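# Pull out and quarter-turn the right-side yellow rod

## Task

Take the yellow rod closest to the right arm, slide it outward until it stops, rotate it 90 degrees so its player figures are horizontal, and leave the robot, including camera cables, with no contact on that rod.

## Robot and tools

Robot: two six-joint arms, left_arm and right_arm, each ending in a two-finger parallel gripper with a fisheye wrist camera (cam_left_wrist, cam_right_wrist, both 672x504). The fingers point along the gripper's +z axis and close along its y axis. end_effector_position (metres) is the point between the pads, roughly 1 cm short of the tips. A camera cable resting on the rod counts as contact.

Frames: the scene frame has its origin at table-top height halfway between the arms, +z up, +x out over the table, left_arm toward +y. Calibrated bases in that frame: left_arm at (-0.028, +0.289, +0.027) m, right_arm at (-0.040, -0.349, +0.007) m, both almost unrotated. Hand positions, orientations (quat_wxyz) and wrist-camera poses are reported in each arm's own base frame; they can be a few centimetres off, worse at full reach.

Joint order, used in every command row and every per-joint list in results: wrist pitch (joint4), shoulder (joint2), wrist yaw (joint5), wrist roll (joint6), elbow (joint3), waist (joint1). Nominal ranges in rad: waist -2.618..3.054, shoulder 0.000..3.142, elbow 0.000..3.142, wrist pitch -1.571..1.571, wrist yaw -1.571..1.571, wrist roll -2.094..2.094. True stops may sit 0.059 rad either side.

A row is one flat list of 14 numbers, each in [-1, 1], always covering both arms: left_arm's six joints in the order above, then its opening, then right_arm's six joints and opening. Joint numbers are offsets, not poses: scaled so 1.0 equals 2.224 rad for waist, shoulder and elbow and 8.485 rad for the three wrist joints, and measured from the Joint targets shown when the action (or move) begins, not from the previous row. Zero for an arm's joints keeps its current targets. The opening number is absolute: +1 fully open, -1 shut; values in between steer the fingers until grip_measured reads that value. To leave a gripper unchanged, resend its present command, since 0 means half open.

execute_actions(actions, cameras): actions is a list of actions; each action is a list of 1 to 15 rows, one row per 1/30 s step, the last row repeated to fill 15 steps (0.5 s). An action that would push a joint more than 0.059 rad outside its range is rejected for both arms; a bad first action rejects the whole call. An empty list just reports state. cameras: names to return, [] for none, omitted or ["all"] for both.

move(target, speed, blend, opening_speed, blocking, cameras): target is one 14-number row or a list of up to 15 rows; every row's offsets count from the same starting Joint targets. speed (rad/s, 0.01 to 12.57, default 0.5) caps the joint with the longest travel; blend (rad) rounds corners of a list; opening_speed (at least 0.2 per second on the -1..+1 scale) eases the fingers, slow is gentle. Paths run at least 0.5 s and cut off after 10 s; they do not avoid obstacles or the other arm. blocking=false returns after about 0.5 s while motion continues. The result ends with a "move:" line such as done, off_target, moving, held or fault, plus limits=held if steps were withheld.

wait(seconds 0 to 10) lets time pass holding commands; stop() brakes a running move; zoom_image(camera, region=[x0, y0, x1, y1] in image pixels, at most 504x504) magnifies the latest picture; read_manual(section) returns licence text only; finished_scene(scene, integer 1 to 3) ends the current scene for good.

Results: Joint positions and Joint velocities give each arm's six joints in the order above, then pad gap (m, 0.094 when open). Joint targets is the base for your next offsets. Tool commands lists current gripper commands; grip_measured is the measured opening on the command scale (can read a few mm off). Joint torques include gravity load; numbers 2, 5 and 6 flip sign beyond ±28 N m. "joint sent to its limit" means a stop was reached; "joint command not followed" means the clearance check altered targets. Call results from execute_actions also list some step readings.

Motion limits: each step the target may lead the measured angle by at most 0.339 rad (big joints) or 2.2 rad (wrist joints), and targets putting the gripper over 200 mm from where it is get scaled back, so large offsets may need several actions. Tiny turns may not start.

Cautions: approach the rod slowly; fast contacts and targets set far beyond the contact point hit or press hard. Never let the grippers or arms collide, and never close one gripper on the other's fingers. Do not let go of a rod that is still moving. After pulling and turning, open well past grip_measured and back away so nothing touches the rod. Avoid long holds at full stretch or pushing against stops: motors heat, MOTOR HOT appears at 75 °C, at 90 °C the arm folds and idles, at 100 °C it drops.

Each tool is called after "Request:" by a JSON object that holds its "op" and its "data".

## Session

Request:
{"op": "execute_actions", "data": {"actions": []}}

Scene clock: 0.00 s.
left_arm: end_effector_position=(+0.4007, +0.0076, +0.1253) grip_measured=+1.000 end_effector_quat_wxyz=(+0.625, -0.028, +0.778, +0.057) | right_arm: end_effector_position=(+0.3999, -0.0295, +0.1148) grip_measured=+1.000 end_effector_quat_wxyz=(+0.608, +0.063, +0.791, -0.024)
Joint names: [wrist pitch, shoulder, wrist yaw, wrist roll, elbow, waist]
Joint positions: left_arm=[0.966 1.539 -0.191 0.014 0.356 -0.068 0.094] | right_arm=[0.914 1.54 0.071 0.059 0.363 -0.045 0.094]
Joint velocities: within noise
Joint torques (N m): no reading
Heat: left arm: 47 °C; right arm: 43 °C.
Joint targets: left_arm=[0.959 1.536 -0.192 0.014 0.359 -0.068] | right_arm=[0.904 1.537 0.071 0.060 0.366 -0.045]
Tool commands: left_gripper/opening=+1.0 right_gripper/opening=+1.0

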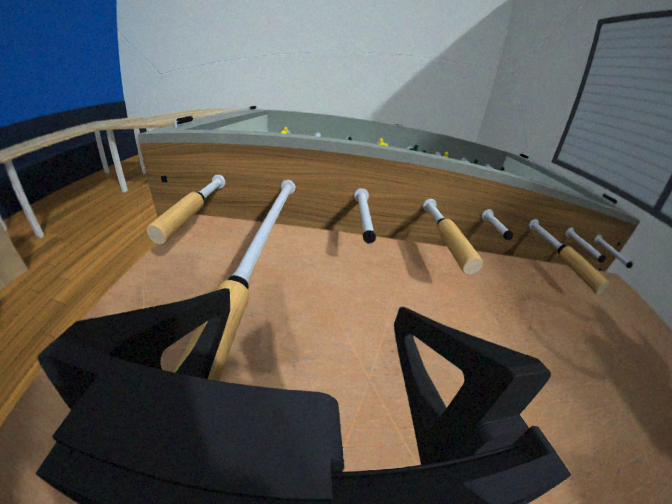

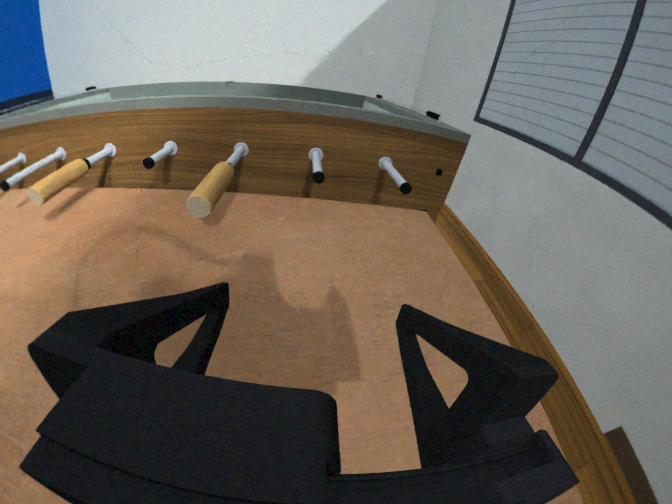

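Request:
{"op": "zoom_image", "data": {"camera": "cam_left_wrist", "region": [120, 90, 400, 300]}}

Request:
{"op": "zoom_image", "data": {"camera": "cam_left_wrist", "region": [370, 110, 650, 320]}}

Request:
{"op": "zoom_image", "data": {"camera": "cam_right_wrist", "region": [0, 70, 280, 280]}}

Request:
{"op": "zoom_image", "data": {"camera": "cam_right_wrist", "region": [220, 70, 500, 280]}}

Scaled by 1.800 from the camera's 672x504 image, which has a finer 960x720 frame.

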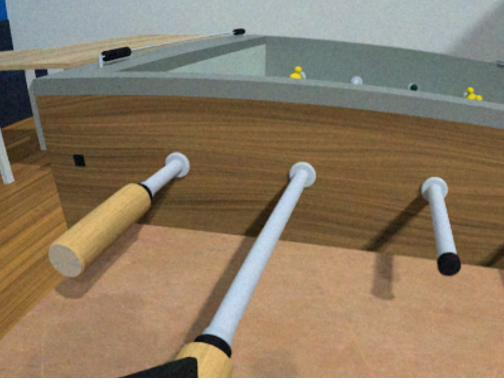

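Scaled by 1.800 from the camera's 672x504 image, which has a finer 960x720 frame.

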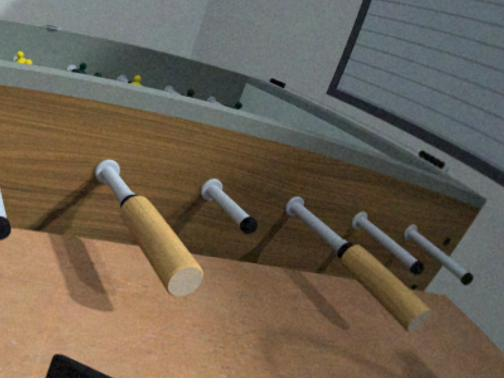

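Scaled by 1.800 from the camera's 672x504 image, which has a finer 960x720 frame.

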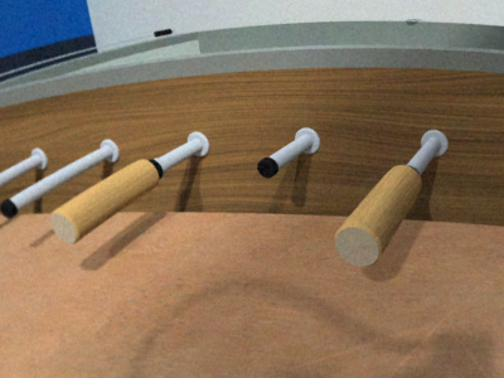

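Scaled by 1.800 from the camera's 672x504 image, which has a finer 960x720 frame.

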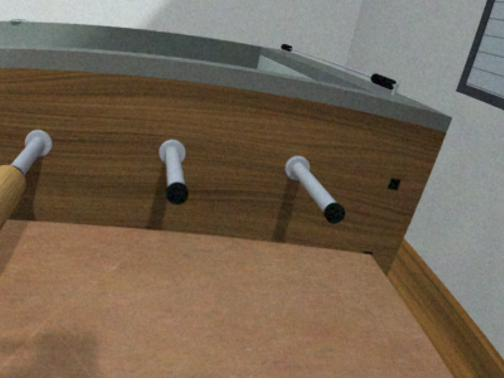

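Request:
{"op": "move", "data": {"target": [0,0,0,0,0,0,1,-0.1831,-0.1079,0,-0.0071,0.4861,0.0674,1], "speed": 1.0, "cameras": ["cam_right_wrist"]}}

Request:
{"op": "zoom_image", "data": {"camera": "cam_right_wrist", "region": [60, 60, 400, 310]}}

Scene clock: 96.03 s.
left_arm: end_effector_position=(+0.4007, +0.0076, +0.1253) grip_measured=+1.000 end_effector_quat_wxyz=(+0.625, -0.028, +0.778, +0.057) | right_arm: end_effector_position=(+0.4011, +0.0269, +0.3425) grip_measured=+1.000 end_effector_quat_wxyz=(+0.507, -0.020, +0.862, -0.006)
Joint names: [wrist pitch, shoulder, wrist yaw, wrist roll, elbow, waist]
Joint positions: left_arm=[0.966 1.539 -0.191 0.014 0.356 -0.068 0.094] | right_arm=[-0.635 1.301 0.074 0.006 1.427 0.097 0.094]
Joint velocities: within noise
Joint torques (N m): left_arm=[1.84 -6.37 -0.03 0 5.34 -0.03] | right_arm=[1.51 -4.22 0.03 -0.07 8.62 0.73]
Heat: left arm: 45 °C; right arm: 43 °C.
Joint targets: left_arm=[0.959 1.536 -0.192 0.014 0.359 -0.068] | right_arm=[-0.650 1.297 0.071 0.000 1.447 0.105]
move: done
camera_calibration:
cam_right_wrist: T_world_to_cam=[[0.072491, -0.975149, 0.209356, -0.0838462], [-0.783522, -0.18556, -0.59301, 0.555061], [0.617121, -0.121047, -0.777502, 0.139892], [0, 0, 0, 1]] pos_world=[0.35465, 0.038168, 0.455476]
Images, in order (width x height): cam_right_wrist 672x504.

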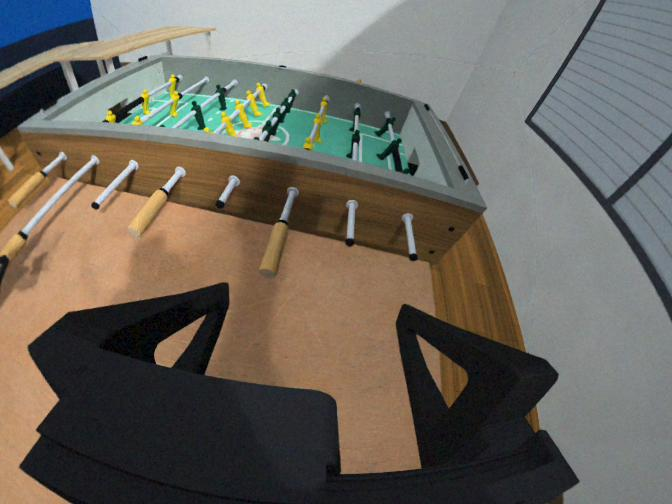

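Scaled by 1.482 from the camera's 672x504 image, which has a finer 960x720 frame.

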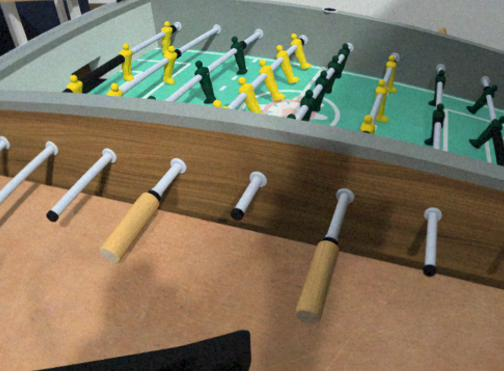

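Request:
{"op": "zoom_image", "data": {"camera": "cam_right_wrist", "region": [230, 80, 350, 170]}}

Scaled by 4.200 from the camera's 672x504 image, which has a finer 960x720 frame.

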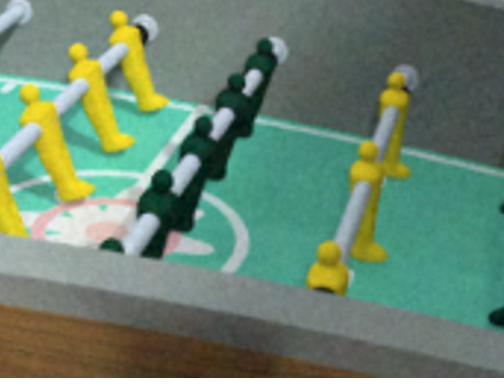

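Request:
{"op": "move", "data": {"target": [[0,0,0,0,0,0,1,0.1831,0.1079,0.027,0,-0.4861,0.0877,1],[0,0,0,0,0,0,1,0.2443,0.4860,0.0246,0,-0.2211,0.0786,1]], "speed": 1.0, "blend": 0.1, "cameras": ["cam_right_wrist","cam_left_wrist"]}}

Scene clock: 167.03 s.
left_arm: end_effector_position=(+0.4007, +0.0076, +0.1253) grip_measured=+1.000 end_effector_quat_wxyz=(+0.625, -0.028, +0.778, +0.057) | right_arm: end_effector_position=(+0.5356, +0.1067, +0.0654) grip_measured=+1.000 end_effector_quat_wxyz=(+0.700, +0.000, +0.715, -0.003)
Joint names: [wrist pitch, shoulder, wrist yaw, wrist roll, elbow, waist]
Joint positions: left_arm=[0.966 1.539 -0.191 0.014 0.356 -0.068 0.094] | right_arm=[1.402 2.362 0.294 0.001 0.937 0.289 0.094]
Joint velocities: within noise
Joint torques (N m): left_arm=[1.84 -6.37 -0.04 0.01 5.31 -0.09] | right_arm=[1.91 -8.36 -0.11 -0.01 5.39 -0.84]
Heat: left arm: 45 °C; right arm: 43 °C.
Joint targets: left_arm=[0.959 1.536 -0.192 0.014 0.359 -0.068] | right_arm=[1.423 2.378 0.280 0.000 0.956 0.280]
move: done
camera_calibration:
cam_right_wrist: T_world_to_cam=[[-0.0497825, -0.981602, 0.184337, 0.110044], [-0.41846, -0.147085, -0.896246, 0.330985], [0.90687, -0.121755, -0.403439, -0.328502], [0, 0, 0, 1]] pos_world=[0.441891, 0.116706, 0.143829]

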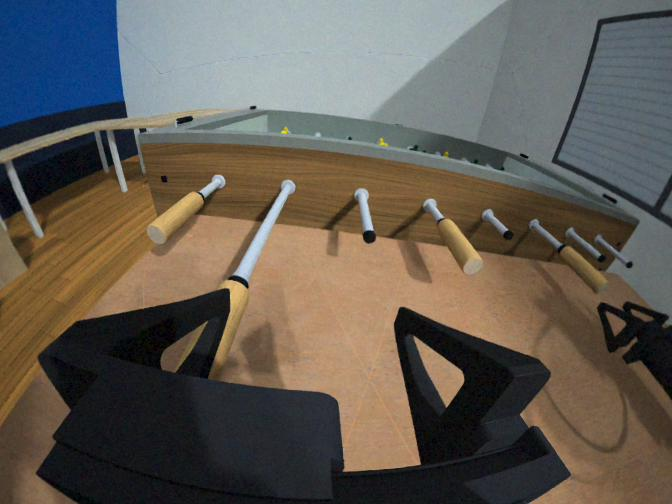

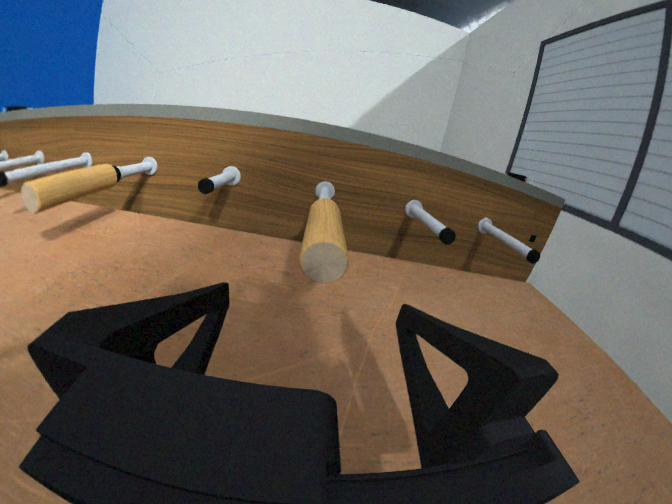

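Request:
{"op": "move", "data": {"target": [0,0,0,0,0,0,1,-0.0322,0.0607,-0.0061,0,0.1833,-0.0231,1], "speed": 0.4, "cameras": ["cam_right_wrist","cam_left_wrist"]}}

Scene clock: 185.67 s.
left_arm: end_effector_position=(+0.4007, +0.0076, +0.1253) grip_measured=+1.000 end_effector_quat_wxyz=(+0.625, -0.028, +0.778, +0.057) | right_arm: end_effector_position=(+0.6209, +0.1058, +0.0869) grip_measured=+1.000 end_effector_quat_wxyz=(+0.715, +0.005, +0.700, -0.001)
Joint names: [wrist pitch, shoulder, wrist yaw, wrist roll, elbow, waist]
Joint positions: left_arm=[0.966 1.539 -0.191 0.014 0.356 -0.068 0.094] | right_arm=[1.166 2.485 0.244 0.001 1.341 0.236 0.094]
Joint velocities: within noise
Joint torques (N m): left_arm=[1.84 -6.37 -0.05 0 5.34 -0.08] | right_arm=[1.64 -9.43 -0.13 -0.01 7.09 -0.64]
Heat: left arm: 44 °C; right arm: 45 °C.
Joint targets: left_arm=[0.959 1.536 -0.192 0.014 0.359 -0.068] | right_arm=[1.150 2.513 0.228 0.000 1.363 0.228]
move: done
camera_calibration:
cam_right_wrist: T_world_to_cam=[[-0.0610313, -0.983404, 0.170855, 0.117849], [-0.380691, -0.135301, -0.91475, 0.362935], [0.922686, -0.120872, -0.366116, -0.41047], [0, 0, 0, 1]] pos_world=[0.524094, 0.115384, 0.16158]

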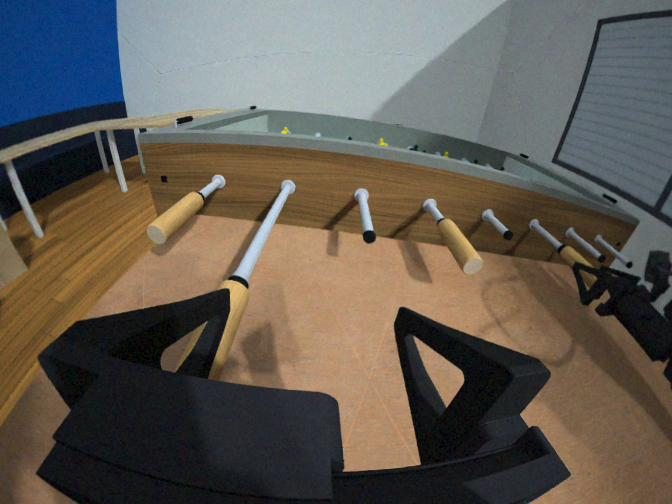

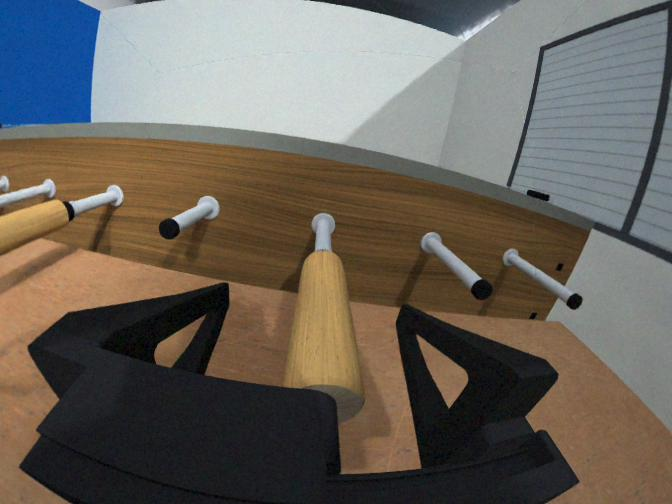

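Request:
{"op": "move", "data": {"target": [0,0,0,0,0,0,1,-0.0019,0.0126,0,0,0.0099,0,1], "speed": 0.4, "cameras": ["cam_right_wrist"]}}

Scene clock: 199.07 s.
left_arm: end_effector_position=(+0.4007, +0.0076, +0.1253) grip_measured=+1.000 end_effector_quat_wxyz=(+0.625, -0.028, +0.778, +0.057) | right_arm: end_effector_position=(+0.6235, +0.1065, +0.0717) grip_measured=+1.000 end_effector_quat_wxyz=(+0.705, +0.003, +0.709, -0.003)
Joint names: [wrist pitch, shoulder, wrist yaw, wrist roll, elbow, waist]
Joint positions: left_arm=[0.966 1.539 -0.191 0.014 0.356 -0.068 0.094] | right_arm=[1.148 2.516 0.244 0.001 1.361 0.236 0.094]
Joint velocities: within noise
Joint torques (N m): left_arm=[1.84 -6.38 -0.04 0.02 5.35 -0.05] | right_arm=[1.59 -9.76 -0.13 -0.01 7.21 -0.62]
Heat: left arm: 44 °C; right arm: 45 °C.
Joint targets: left_arm=[0.959 1.536 -0.192 0.014 0.359 -0.068] | right_arm=[1.134 2.541 0.228 0.000 1.385 0.228]
move: done
camera_calibration:
cam_right_wrist: T_world_to_cam=[[-0.0557881, -0.982249, 0.179096, 0.117261], [-0.405876, -0.141575, -0.902896, 0.365558], [0.912224, -0.123062, -0.390773, -0.409819], [0, 0, 0, 1]] pos_world=[0.52876, 0.1165, 0.148913]
Images, in order (width x height): cam_right_wrist 672x504.

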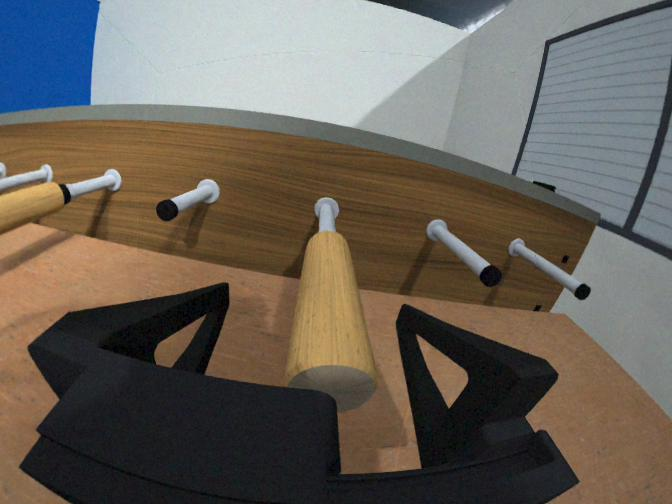

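Request:
{"op": "move", "data": {"target": [0,0,0,0,0,0,1,0,0,0,0,0,0,-0.55], "opening_speed": 0.6, "cameras": ["cam_right_wrist"]}}

Scene clock: 212.73 s.
left_arm: end_effector_position=(+0.4007, +0.0076, +0.1253) grip_measured=+1.000 end_effector_quat_wxyz=(+0.625, -0.028, +0.778, +0.057) | right_arm: end_effector_position=(+0.6239, +0.1041, +0.0717) grip_measured=-0.306 end_effector_quat_wxyz=(+0.705, +0.004, +0.709, -0.005)
Joint names: [wrist pitch, shoulder, wrist yaw, wrist roll, elbow, waist]
Joint positions: left_arm=[0.966 1.539 -0.191 0.014 0.356 -0.068 0.094] | right_arm=[1.148 2.516 0.245 0.001 1.361 0.232 0.033]
Joint velocities: within noise
Joint torques (N m): left_arm=[1.85 -6.35 -0.05 0.01 5.31 -0.03] | right_arm=[1.6 -9.76 -0.14 0 7.23 -0.32]
Heat: left arm: 44 °C; right arm: 45 °C.
Joint targets: left_arm=[0.959 1.536 -0.192 0.014 0.359 -0.068] | right_arm=[1.134 2.541 0.228 0.000 1.385 0.228]
move: done
camera_calibration:
cam_right_wrist: T_world_to_cam=[[-0.0606376, -0.981973, 0.179033, 0.117974], [-0.406585, -0.139509, -0.902899, 0.365634], [0.911599, -0.127542, -0.390795, -0.409666], [0, 0, 0, 1]] pos_world=[0.529266, 0.114607, 0.148913]
Images, in order (width x height): cam_right_wrist 672x504.

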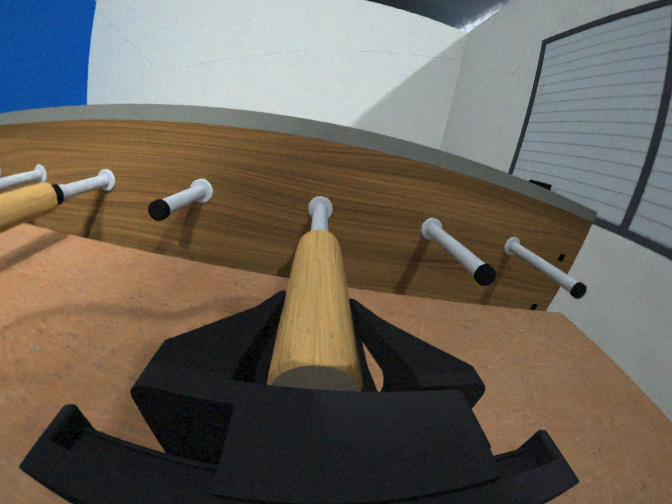

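Request:
{"op": "move", "data": {"target": [[0,0,0,0,0,0,1,0.0209,-0.0454,0.0025,0,-0.1021,0.0094,-0.55],[0,0,0,0,0,0,1,0.0364,-0.0796,0.006,0,-0.1951,0.0229,-0.55]], "speed": 0.3, "blend": 0.1, "cameras": ["cam_right_wrist","cam_left_wrist"]}}

Scene clock: 243.57 s.
left_arm: end_effector_position=(+0.4007, +0.0076, +0.1253) grip_measured=+1.000 end_effector_quat_wxyz=(+0.625, -0.028, +0.778, +0.057) | right_arm: end_effector_position=(+0.5435, +0.0999, +0.0682) grip_measured=-0.306 end_effector_quat_wxyz=(+0.709, +0.006, +0.705, -0.006)
Joint names: [wrist pitch, shoulder, wrist yaw, wrist roll, elbow, waist]
Joint positions: left_arm=[0.966 1.539 -0.191 0.014 0.356 -0.068 0.094] | right_arm=[1.42 2.385 0.289 -0.001 0.969 0.272 0.033]
Joint velocities: within noise
Joint torques (N m): left_arm=[1.84 -6.32 -0.05 0 5.35 -0.08] | right_arm=[1.92 -11.55 -0.07 0.01 2.73 0.7]
Heat: left arm: 44 °C; right arm: 46 °C.
Joint targets: left_arm=[0.959 1.536 -0.192 0.014 0.359 -0.068] | right_arm=[1.443 2.364 0.279 0.000 0.951 0.279]
move: done
camera_calibration:
cam_right_wrist: T_world_to_cam=[[-0.0663903, -0.981886, 0.177463, 0.112727], [-0.397057, -0.137169, -0.907486, 0.324111], [0.91539, -0.130711, -0.380757, -0.340696], [0, 0, 0, 1]] pos_world=[0.448044, 0.11061, 0.144398]

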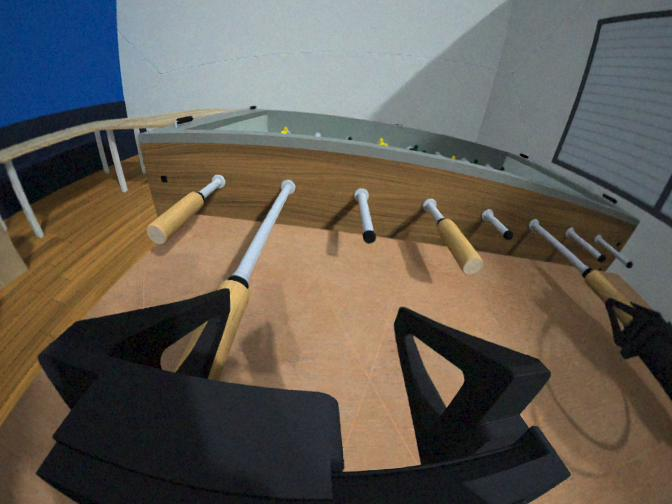

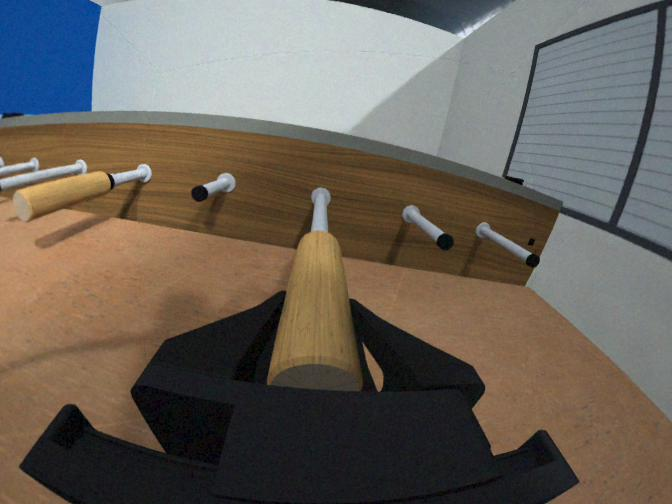

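Request:
{"op": "move", "data": {"target": [0,0,0,0,0,0,1,0.0065,-0.0513,0.0046,0,-0.0926,0.022,-0.55], "speed": 0.3, "cameras": ["cam_right_wrist","cam_left_wrist"]}}

Scene clock: 258.77 s.
left_arm: end_effector_position=(+0.4007, +0.0076, +0.1253) grip_measured=+1.000 end_effector_quat_wxyz=(+0.625, -0.028, +0.778, +0.057) | right_arm: end_effector_position=(+0.4958, +0.1045, +0.0672) grip_measured=-0.306 end_effector_quat_wxyz=(+0.690, -0.003, +0.723, -0.009)
Joint names: [wrist pitch, shoulder, wrist yaw, wrist roll, elbow, waist]
Joint positions: left_arm=[0.966 1.539 -0.191 0.014 0.356 -0.068 0.094] | right_arm=[1.464 2.273 0.329 -0.001 0.761 0.32 0.033]
Joint velocities: within noise
Joint torques (N m): left_arm=[1.84 -6.35 -0.05 0.01 5.3 -0.03] | right_arm=[2.03 -10.55 -0.07 0.01 2.39 0.81]
Heat: left arm: 44 °C; right arm: 48 °C.
Joint targets: left_arm=[0.959 1.536 -0.192 0.014 0.359 -0.068] | right_arm=[1.498 2.250 0.318 0.000 0.745 0.328]
move: done
camera_calibration:
cam_right_wrist: T_world_to_cam=[[-0.0493486, -0.979237, 0.196621, 0.104294], [-0.441826, -0.155148, -0.883583, 0.32731], [0.895742, -0.130476, -0.424996, -0.284119], [0, 0, 0, 1]] pos_world=[0.404259, 0.11584, 0.14795]

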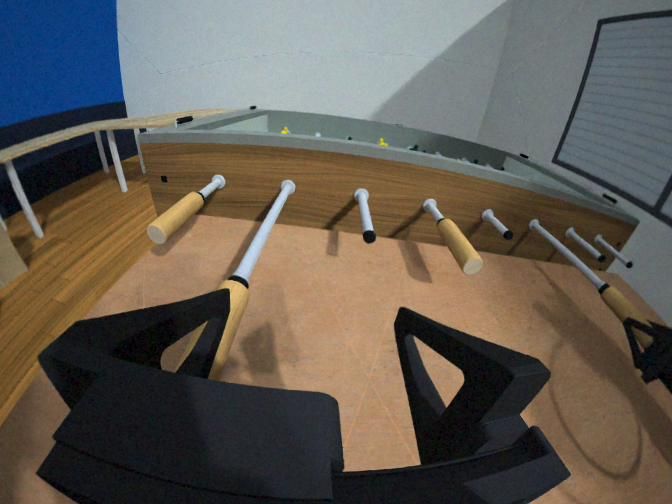

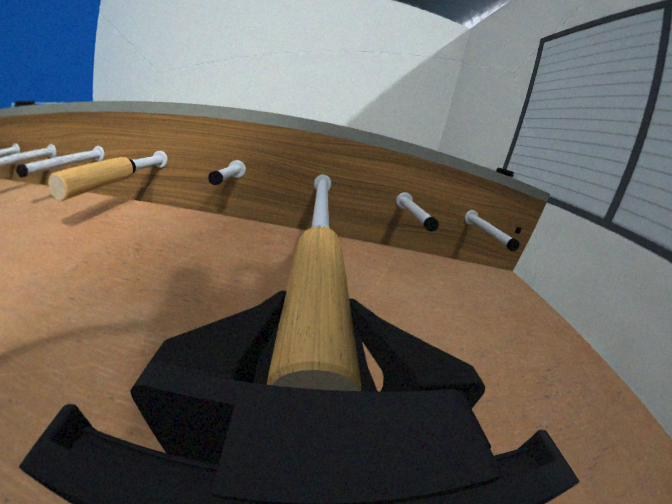

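Request:
{"op": "move", "data": {"target": [0,0,0,0,0,0,1,-0.0258,-0.1169,0.005,0,-0.0854,0.0225,-0.55], "speed": 0.3, "cameras": ["cam_right_wrist","cam_left_wrist"]}}

Scene clock: 266.90 s.
left_arm: end_effector_position=(+0.4007, +0.0076, +0.1253) grip_measured=+1.000 end_effector_quat_wxyz=(+0.625, -0.028, +0.778, +0.057) | right_arm: end_effector_position=(+0.4881, +0.1026, +0.0738) grip_measured=-0.308 end_effector_quat_wxyz=(+0.639, -0.020, +0.769, -0.024)
Joint names: [wrist pitch, shoulder, wrist yaw, wrist roll, elbow, waist]
Joint positions: left_arm=[0.966 1.539 -0.191 0.014 0.356 -0.068 0.094] | right_arm=[1.17 2.093 0.325 -0.001 0.73 0.32 0.033]
Joint velocities: within noise
Joint torques (N m): left_arm=[1.83 -6.37 -0.04 0.02 5.3 -0.05] | right_arm=[2.72 -16.73 0.46 0.01 -8.91 5.29]
Heat: left arm: 43 °C; right arm: 49 °C.
Joint targets: left_arm=[0.959 1.536 -0.192 0.014 0.359 -0.068] | right_arm=[1.279 1.990 0.360 0.000 0.555 0.378]
move: off_target (right_arm); right_arm: the elbow is farthest, 0.175 rad from its target
camera_calibration:
cam_right_wrist: T_world_to_cam=[[-0.0155589, -0.969351, 0.245186, 0.0796618], [-0.557853, -0.195087, -0.806685, 0.384525], [0.829794, -0.149329, -0.537721, -0.232288], [0, 0, 0, 1]] pos_world=[0.408499, 0.117549, 0.165753]

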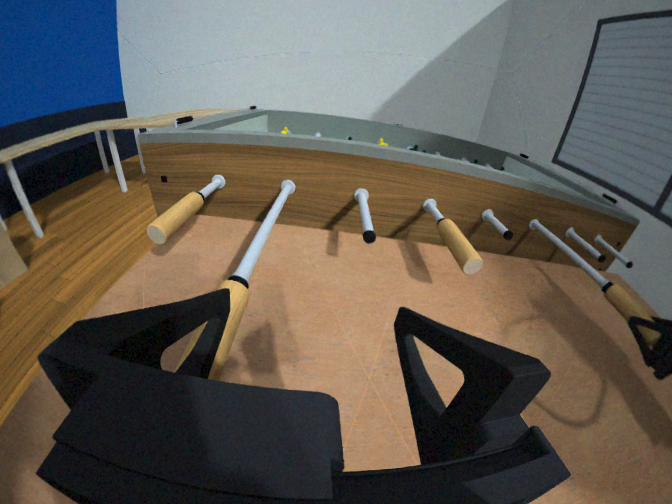

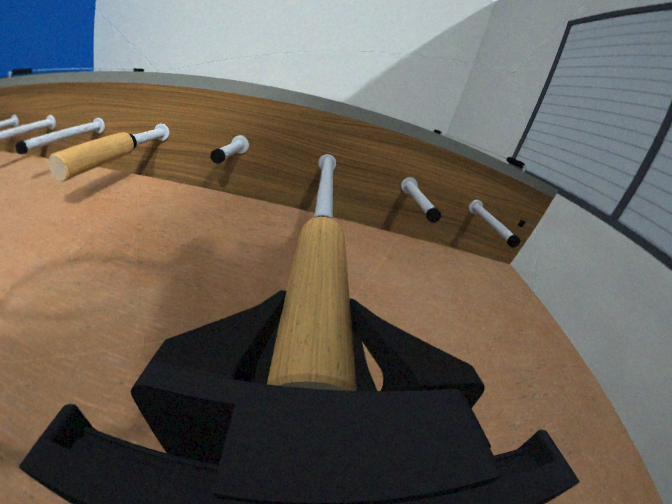

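Request:
{"op": "move", "data": {"target": [[0,0,0,0,0,0,1,0.0178,0.0944,-0.0041,0,0.0697,-0.0225,-0.55],[0,0,0,0,0,0,1,0.0178,0.0944,-0.0041,0.1868,0.0697,-0.0225,-0.55]], "speed": [0.4,0.8], "cameras": ["cam_right_wrist","cam_left_wrist"]}}

Scene clock: 290.63 s.
left_arm: end_effector_position=(+0.4007, +0.0076, +0.1253) grip_measured=+1.000 end_effector_quat_wxyz=(+0.625, -0.028, +0.778, +0.057) | right_arm: end_effector_position=(+0.4923, +0.1073, +0.0768) grip_measured=-0.309 end_effector_quat_wxyz=(+0.485, +0.501, +0.533, +0.480)
Joint names: [wrist pitch, shoulder, wrist yaw, wrist roll, elbow, waist]
Joint positions: left_arm=[0.966 1.539 -0.191 0.014 0.356 -0.068 0.094] | right_arm=[1.397 2.203 0.287 1.554 0.735 0.313 0.032]
Joint velocities: within noise
Joint torques (N m): left_arm=[1.84 -6.39 -0.04 0.02 5.33 -0.02] | right_arm=[2.04 -8.64 0.47 0.35 2 1.4]
Heat: left arm: 43 °C; right arm: 55 °C.
Joint targets: left_arm=[0.959 1.536 -0.192 0.014 0.359 -0.068] | right_arm=[1.430 2.200 0.326 1.585 0.710 0.328]
move: off_target (right_arm); right_arm: the wrist yaw is farthest, 0.038 rad from its target
camera_calibration:
cam_right_wrist: T_world_to_cam=[[-0.110644, -0.216938, -0.969895, 0.142909], [-0.432293, 0.88924, -0.149583, 0.161545], [0.894919, 0.402728, -0.19217, -0.351247], [0, 0, 0, 1]] pos_world=[0.399985, 0.0288072, 0.0952721]

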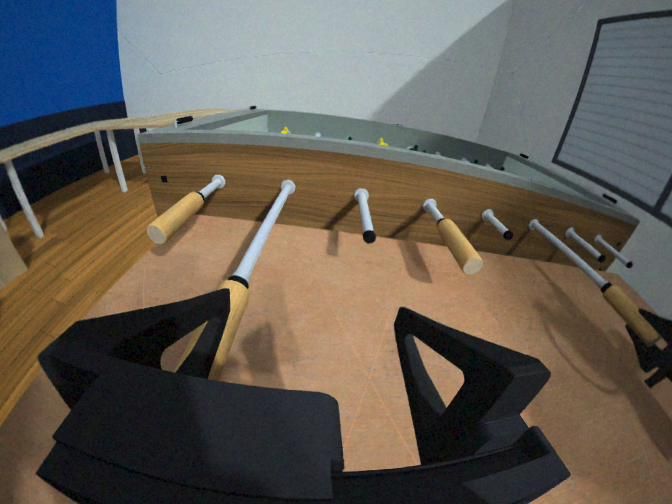

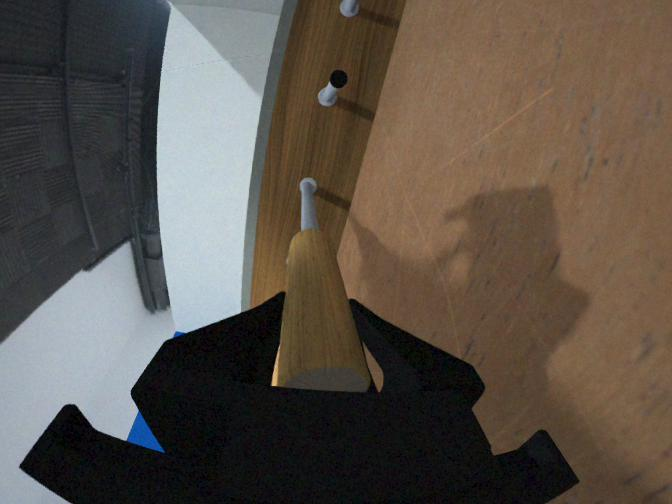

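Request:
{"op": "move", "data": {"target": [0,0,0,0,0,0,1,0.0042,-0.0072,0,0,-0.0234,0,-0.55], "speed": 0.3, "cameras": ["cam_left_wrist"]}}

Request:
{"op": "zoom_image", "data": {"camera": "cam_left_wrist", "region": [380, 130, 672, 400]}}

Scene clock: 298.93 s.
left_arm: end_effector_position=(+0.4007, +0.0076, +0.1253) grip_measured=+1.000 end_effector_quat_wxyz=(+0.625, -0.028, +0.778, +0.057) | right_arm: end_effector_position=(+0.4901, +0.1065, +0.0749) grip_measured=-0.309 end_effector_quat_wxyz=(+0.484, +0.502, +0.533, +0.479)
Joint names: [wrist pitch, shoulder, wrist yaw, wrist roll, elbow, waist]
Joint positions: left_arm=[0.966 1.539 -0.191 0.014 0.356 -0.068 0.094] | right_arm=[1.401 2.203 0.288 1.557 0.725 0.313 0.032]
Joint velocities: within noise
Joint torques (N m): left_arm=[1.85 -6.32 -0.04 0.01 5.34 -0.06] | right_arm=[2.32 -9.96 0.47 0.3 -1.14 1.39]
Heat: left arm: 43 °C; right arm: 54 °C.
Joint targets: left_arm=[0.959 1.536 -0.192 0.014 0.359 -0.068] | right_arm=[1.466 2.184 0.325 1.585 0.658 0.328]
move: off_target (right_arm); right_arm: the elbow is farthest, 0.067 rad from its target
Images, in order (width x height): cam_left_wrist 672x504.

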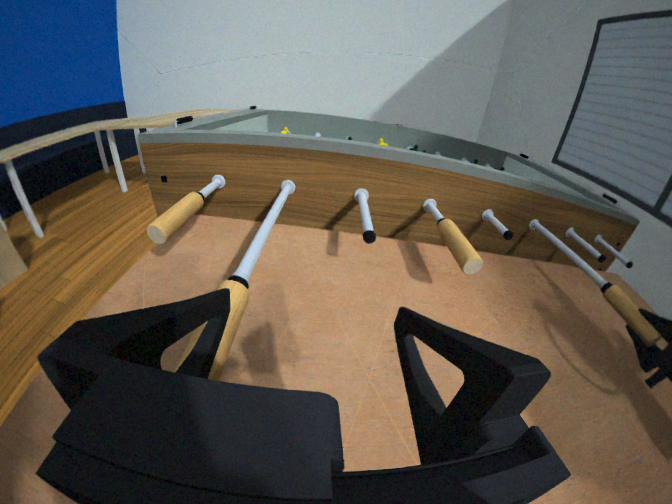

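Scaled by 1.726 from the camera's 672x504 image, which has a finer 960x720 frame.

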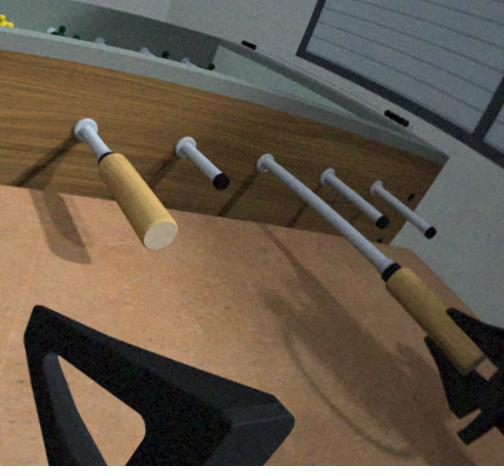

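Request:
{"op": "move", "data": {"target": [0,0,0,0,0,0,1,-0.0042,0.0072,0,0,0.0234,0,-0.09], "speed": 0.3, "opening_speed": 0.5, "cameras": ["cam_right_wrist"]}}

Scene clock: 308.47 s.
left_arm: end_effector_position=(+0.4007, +0.0076, +0.1253) grip_measured=+1.000 end_effector_quat_wxyz=(+0.625, -0.028, +0.778, +0.057) | right_arm: end_effector_position=(+0.4891, +0.1051, +0.0728) grip_measured=-0.092 end_effector_quat_wxyz=(+0.482, +0.514, +0.525, +0.477)
Joint names: [wrist pitch, shoulder, wrist yaw, wrist roll, elbow, waist]
Joint positions: left_arm=[0.966 1.539 -0.191 0.014 0.356 -0.068 0.094] | right_arm=[1.394 2.203 0.315 1.581 0.724 0.32 0.043]
Joint velocities: within noise
Joint torques (N m): left_arm=[1.84 -6.35 -0.04 0.01 5.35 -0.09] | right_arm=[2.05 -8.54 0.14 0.09 2.67 0.73]
Heat: left arm: 43 °C; right arm: 53 °C.
Joint targets: left_arm=[0.959 1.536 -0.192 0.014 0.359 -0.068] | right_arm=[1.430 2.200 0.326 1.585 0.710 0.328]
move: off_target (right_arm); right_arm: the wrist pitch is farthest, 0.036 rad from its target
camera_calibration:
cam_right_wrist: T_world_to_cam=[[-0.126855, -0.194754, -0.972614, 0.144005], [-0.414248, 0.901337, -0.126452, 0.149702], [0.90128, 0.386863, -0.195016, -0.349466], [0, 0, 0, 1]] pos_world=[0.395248, 0.0283093, 0.0908399]
Images, in order (width x height): cam_right_wrist 672x504.

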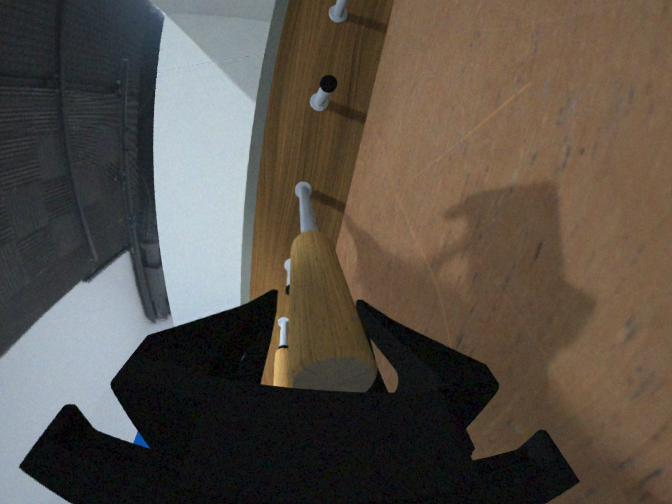

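Request:
{"op": "move", "data": {"target": [0,0,0,0,0,0,1,0,0,0,0,0,-0.135,-0.09], "speed": 0.3, "cameras": ["cam_right_wrist"]}}

Scene clock: 314.97 s.
left_arm: end_effector_position=(+0.4007, +0.0076, +0.1253) grip_measured=+1.000 end_effector_quat_wxyz=(+0.625, -0.028, +0.778, +0.057) | right_arm: end_effector_position=(+0.4984, -0.0405, +0.0732) grip_measured=-0.092 end_effector_quat_wxyz=(+0.548, +0.586, +0.443, +0.401)
Joint names: [wrist pitch, shoulder, wrist yaw, wrist roll, elbow, waist]
Joint positions: left_arm=[0.966 1.539 -0.191 0.014 0.356 -0.068 0.094] | right_arm=[1.396 2.203 0.32 1.581 0.724 0.029 0.043]
Joint velocities: within noise
Joint torques (N m): left_arm=[1.84 -6.35 -0.03 0.01 5.31 -0.03] | right_arm=[2.04 -8.61 0.11 0.04 2.67 -0.06]
Heat: left arm: 43 °C; right arm: 53 °C.
Joint targets: left_arm=[0.959 1.536 -0.192 0.014 0.359 -0.068] | right_arm=[1.430 2.200 0.326 1.585 0.710 0.028]
move: done
camera_calibration:
cam_right_wrist: T_world_to_cam=[[-0.176463, -0.148877, -0.972983, 0.143836], [-0.132617, 0.983078, -0.12637, 0.147848], [0.975333, 0.106734, -0.19322, -0.349847], [0, 0, 0, 1]] pos_world=[0.386206, -0.0865919, 0.0910357]
Images, in order (width x height): cam_right_wrist 672x504.

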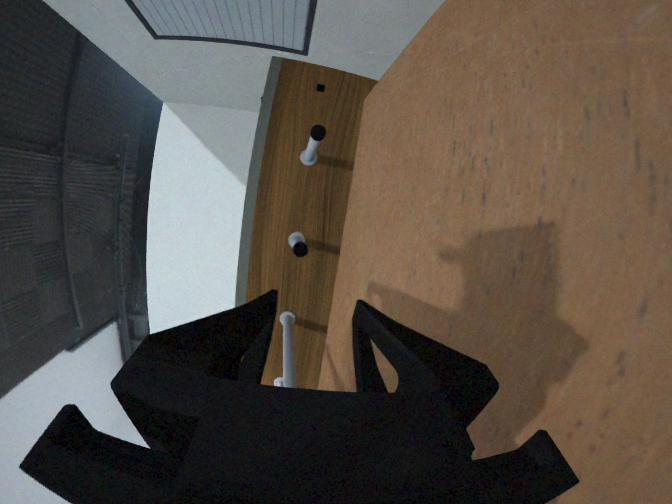

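Request:
{"op": "move", "data": {"target": [[0,0,0,0,0,0,1,-0.062,-0.2981,-0.0302,0,-0.1547,-0.036,-0.09],[0,0,0,0,0,0,1,-0.2451,-0.406,-0.0302,-0.1868,0.3314,0.0346,-0.09]], "speed": 1.0, "blend": 0.1, "cameras": ["cam_right_wrist"]}}

Request:
{"op": "zoom_image", "data": {"camera": "cam_right_wrist", "region": [230, 80, 350, 170]}}

Request:
{"op": "zoom_image", "data": {"camera": "cam_right_wrist", "region": [60, 60, 400, 310]}}

Scene clock: 328.83 s.
left_arm: end_effector_position=(+0.4007, +0.0076, +0.1253) grip_measured=+1.000 end_effector_quat_wxyz=(+0.625, -0.028, +0.778, +0.057) | right_arm: end_effector_position=(+0.4009, +0.0275, +0.3426) grip_measured=-0.092 end_effector_quat_wxyz=(+0.507, -0.021, +0.862, -0.004)
Joint names: [wrist pitch, shoulder, wrist yaw, wrist roll, elbow, waist]
Joint positions: left_arm=[0.966 1.539 -0.191 0.014 0.356 -0.068 0.094] | right_arm=[-0.635 1.301 0.071 0.007 1.427 0.098 0.043]
Joint velocities: within noise
Joint torques (N m): left_arm=[1.83 -6.34 -0.04 0 5.31 -0.02] | right_arm=[1.54 -4.21 0.03 -0.04 8.62 0.7]
Heat: left arm: 43 °C; right arm: 52 °C.
Joint targets: left_arm=[0.959 1.536 -0.192 0.014 0.359 -0.068] | right_arm=[-0.650 1.297 0.069 0.000 1.447 0.105]
move: done
camera_calibration:
cam_right_wrist: T_world_to_cam=[[0.0747872, -0.975393, 0.207403, -0.0834809], [-0.783149, -0.186204, -0.593301, 0.555042], [0.61732, -0.118056, -0.777804, 0.140084], [0, 0, 0, 1]] pos_world=[0.354448, 0.0384621, 0.455579]
Images, in order (width x height): cam_right_wrist 672x504.

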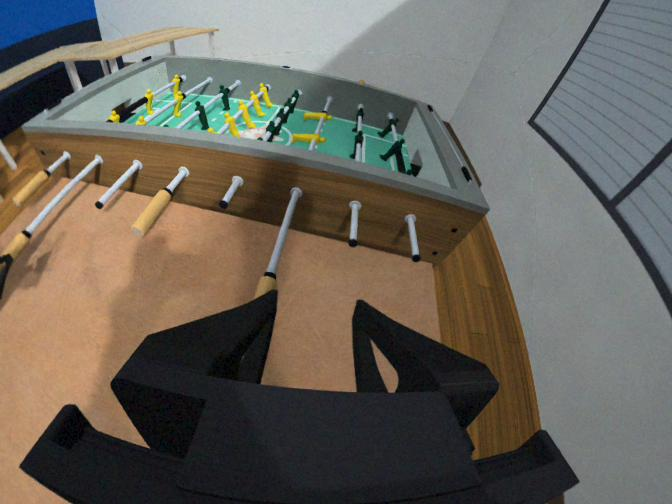

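Scaled by 4.200 from the camera's 672x504 image, which has a finer 960x720 frame.

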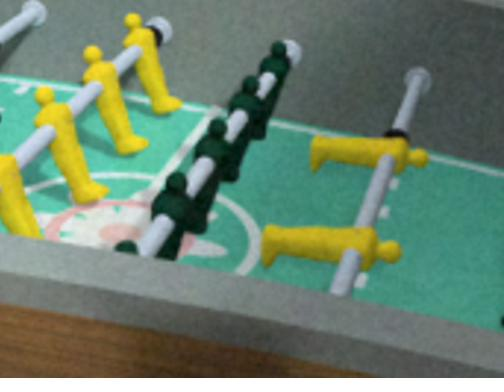

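Scaled by 1.482 from the camera's 672x504 image, which has a finer 960x720 frame.

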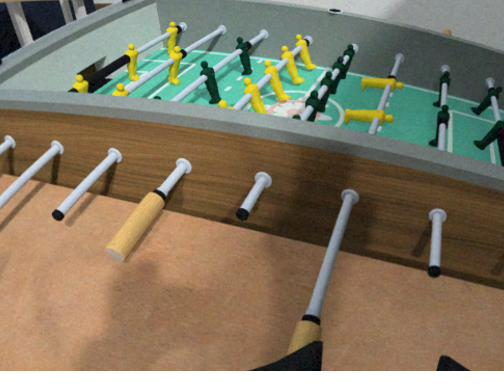

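Request:
{"op": "finished_scene", "data": {"scene": 1}}

The scene is finished: the task was done.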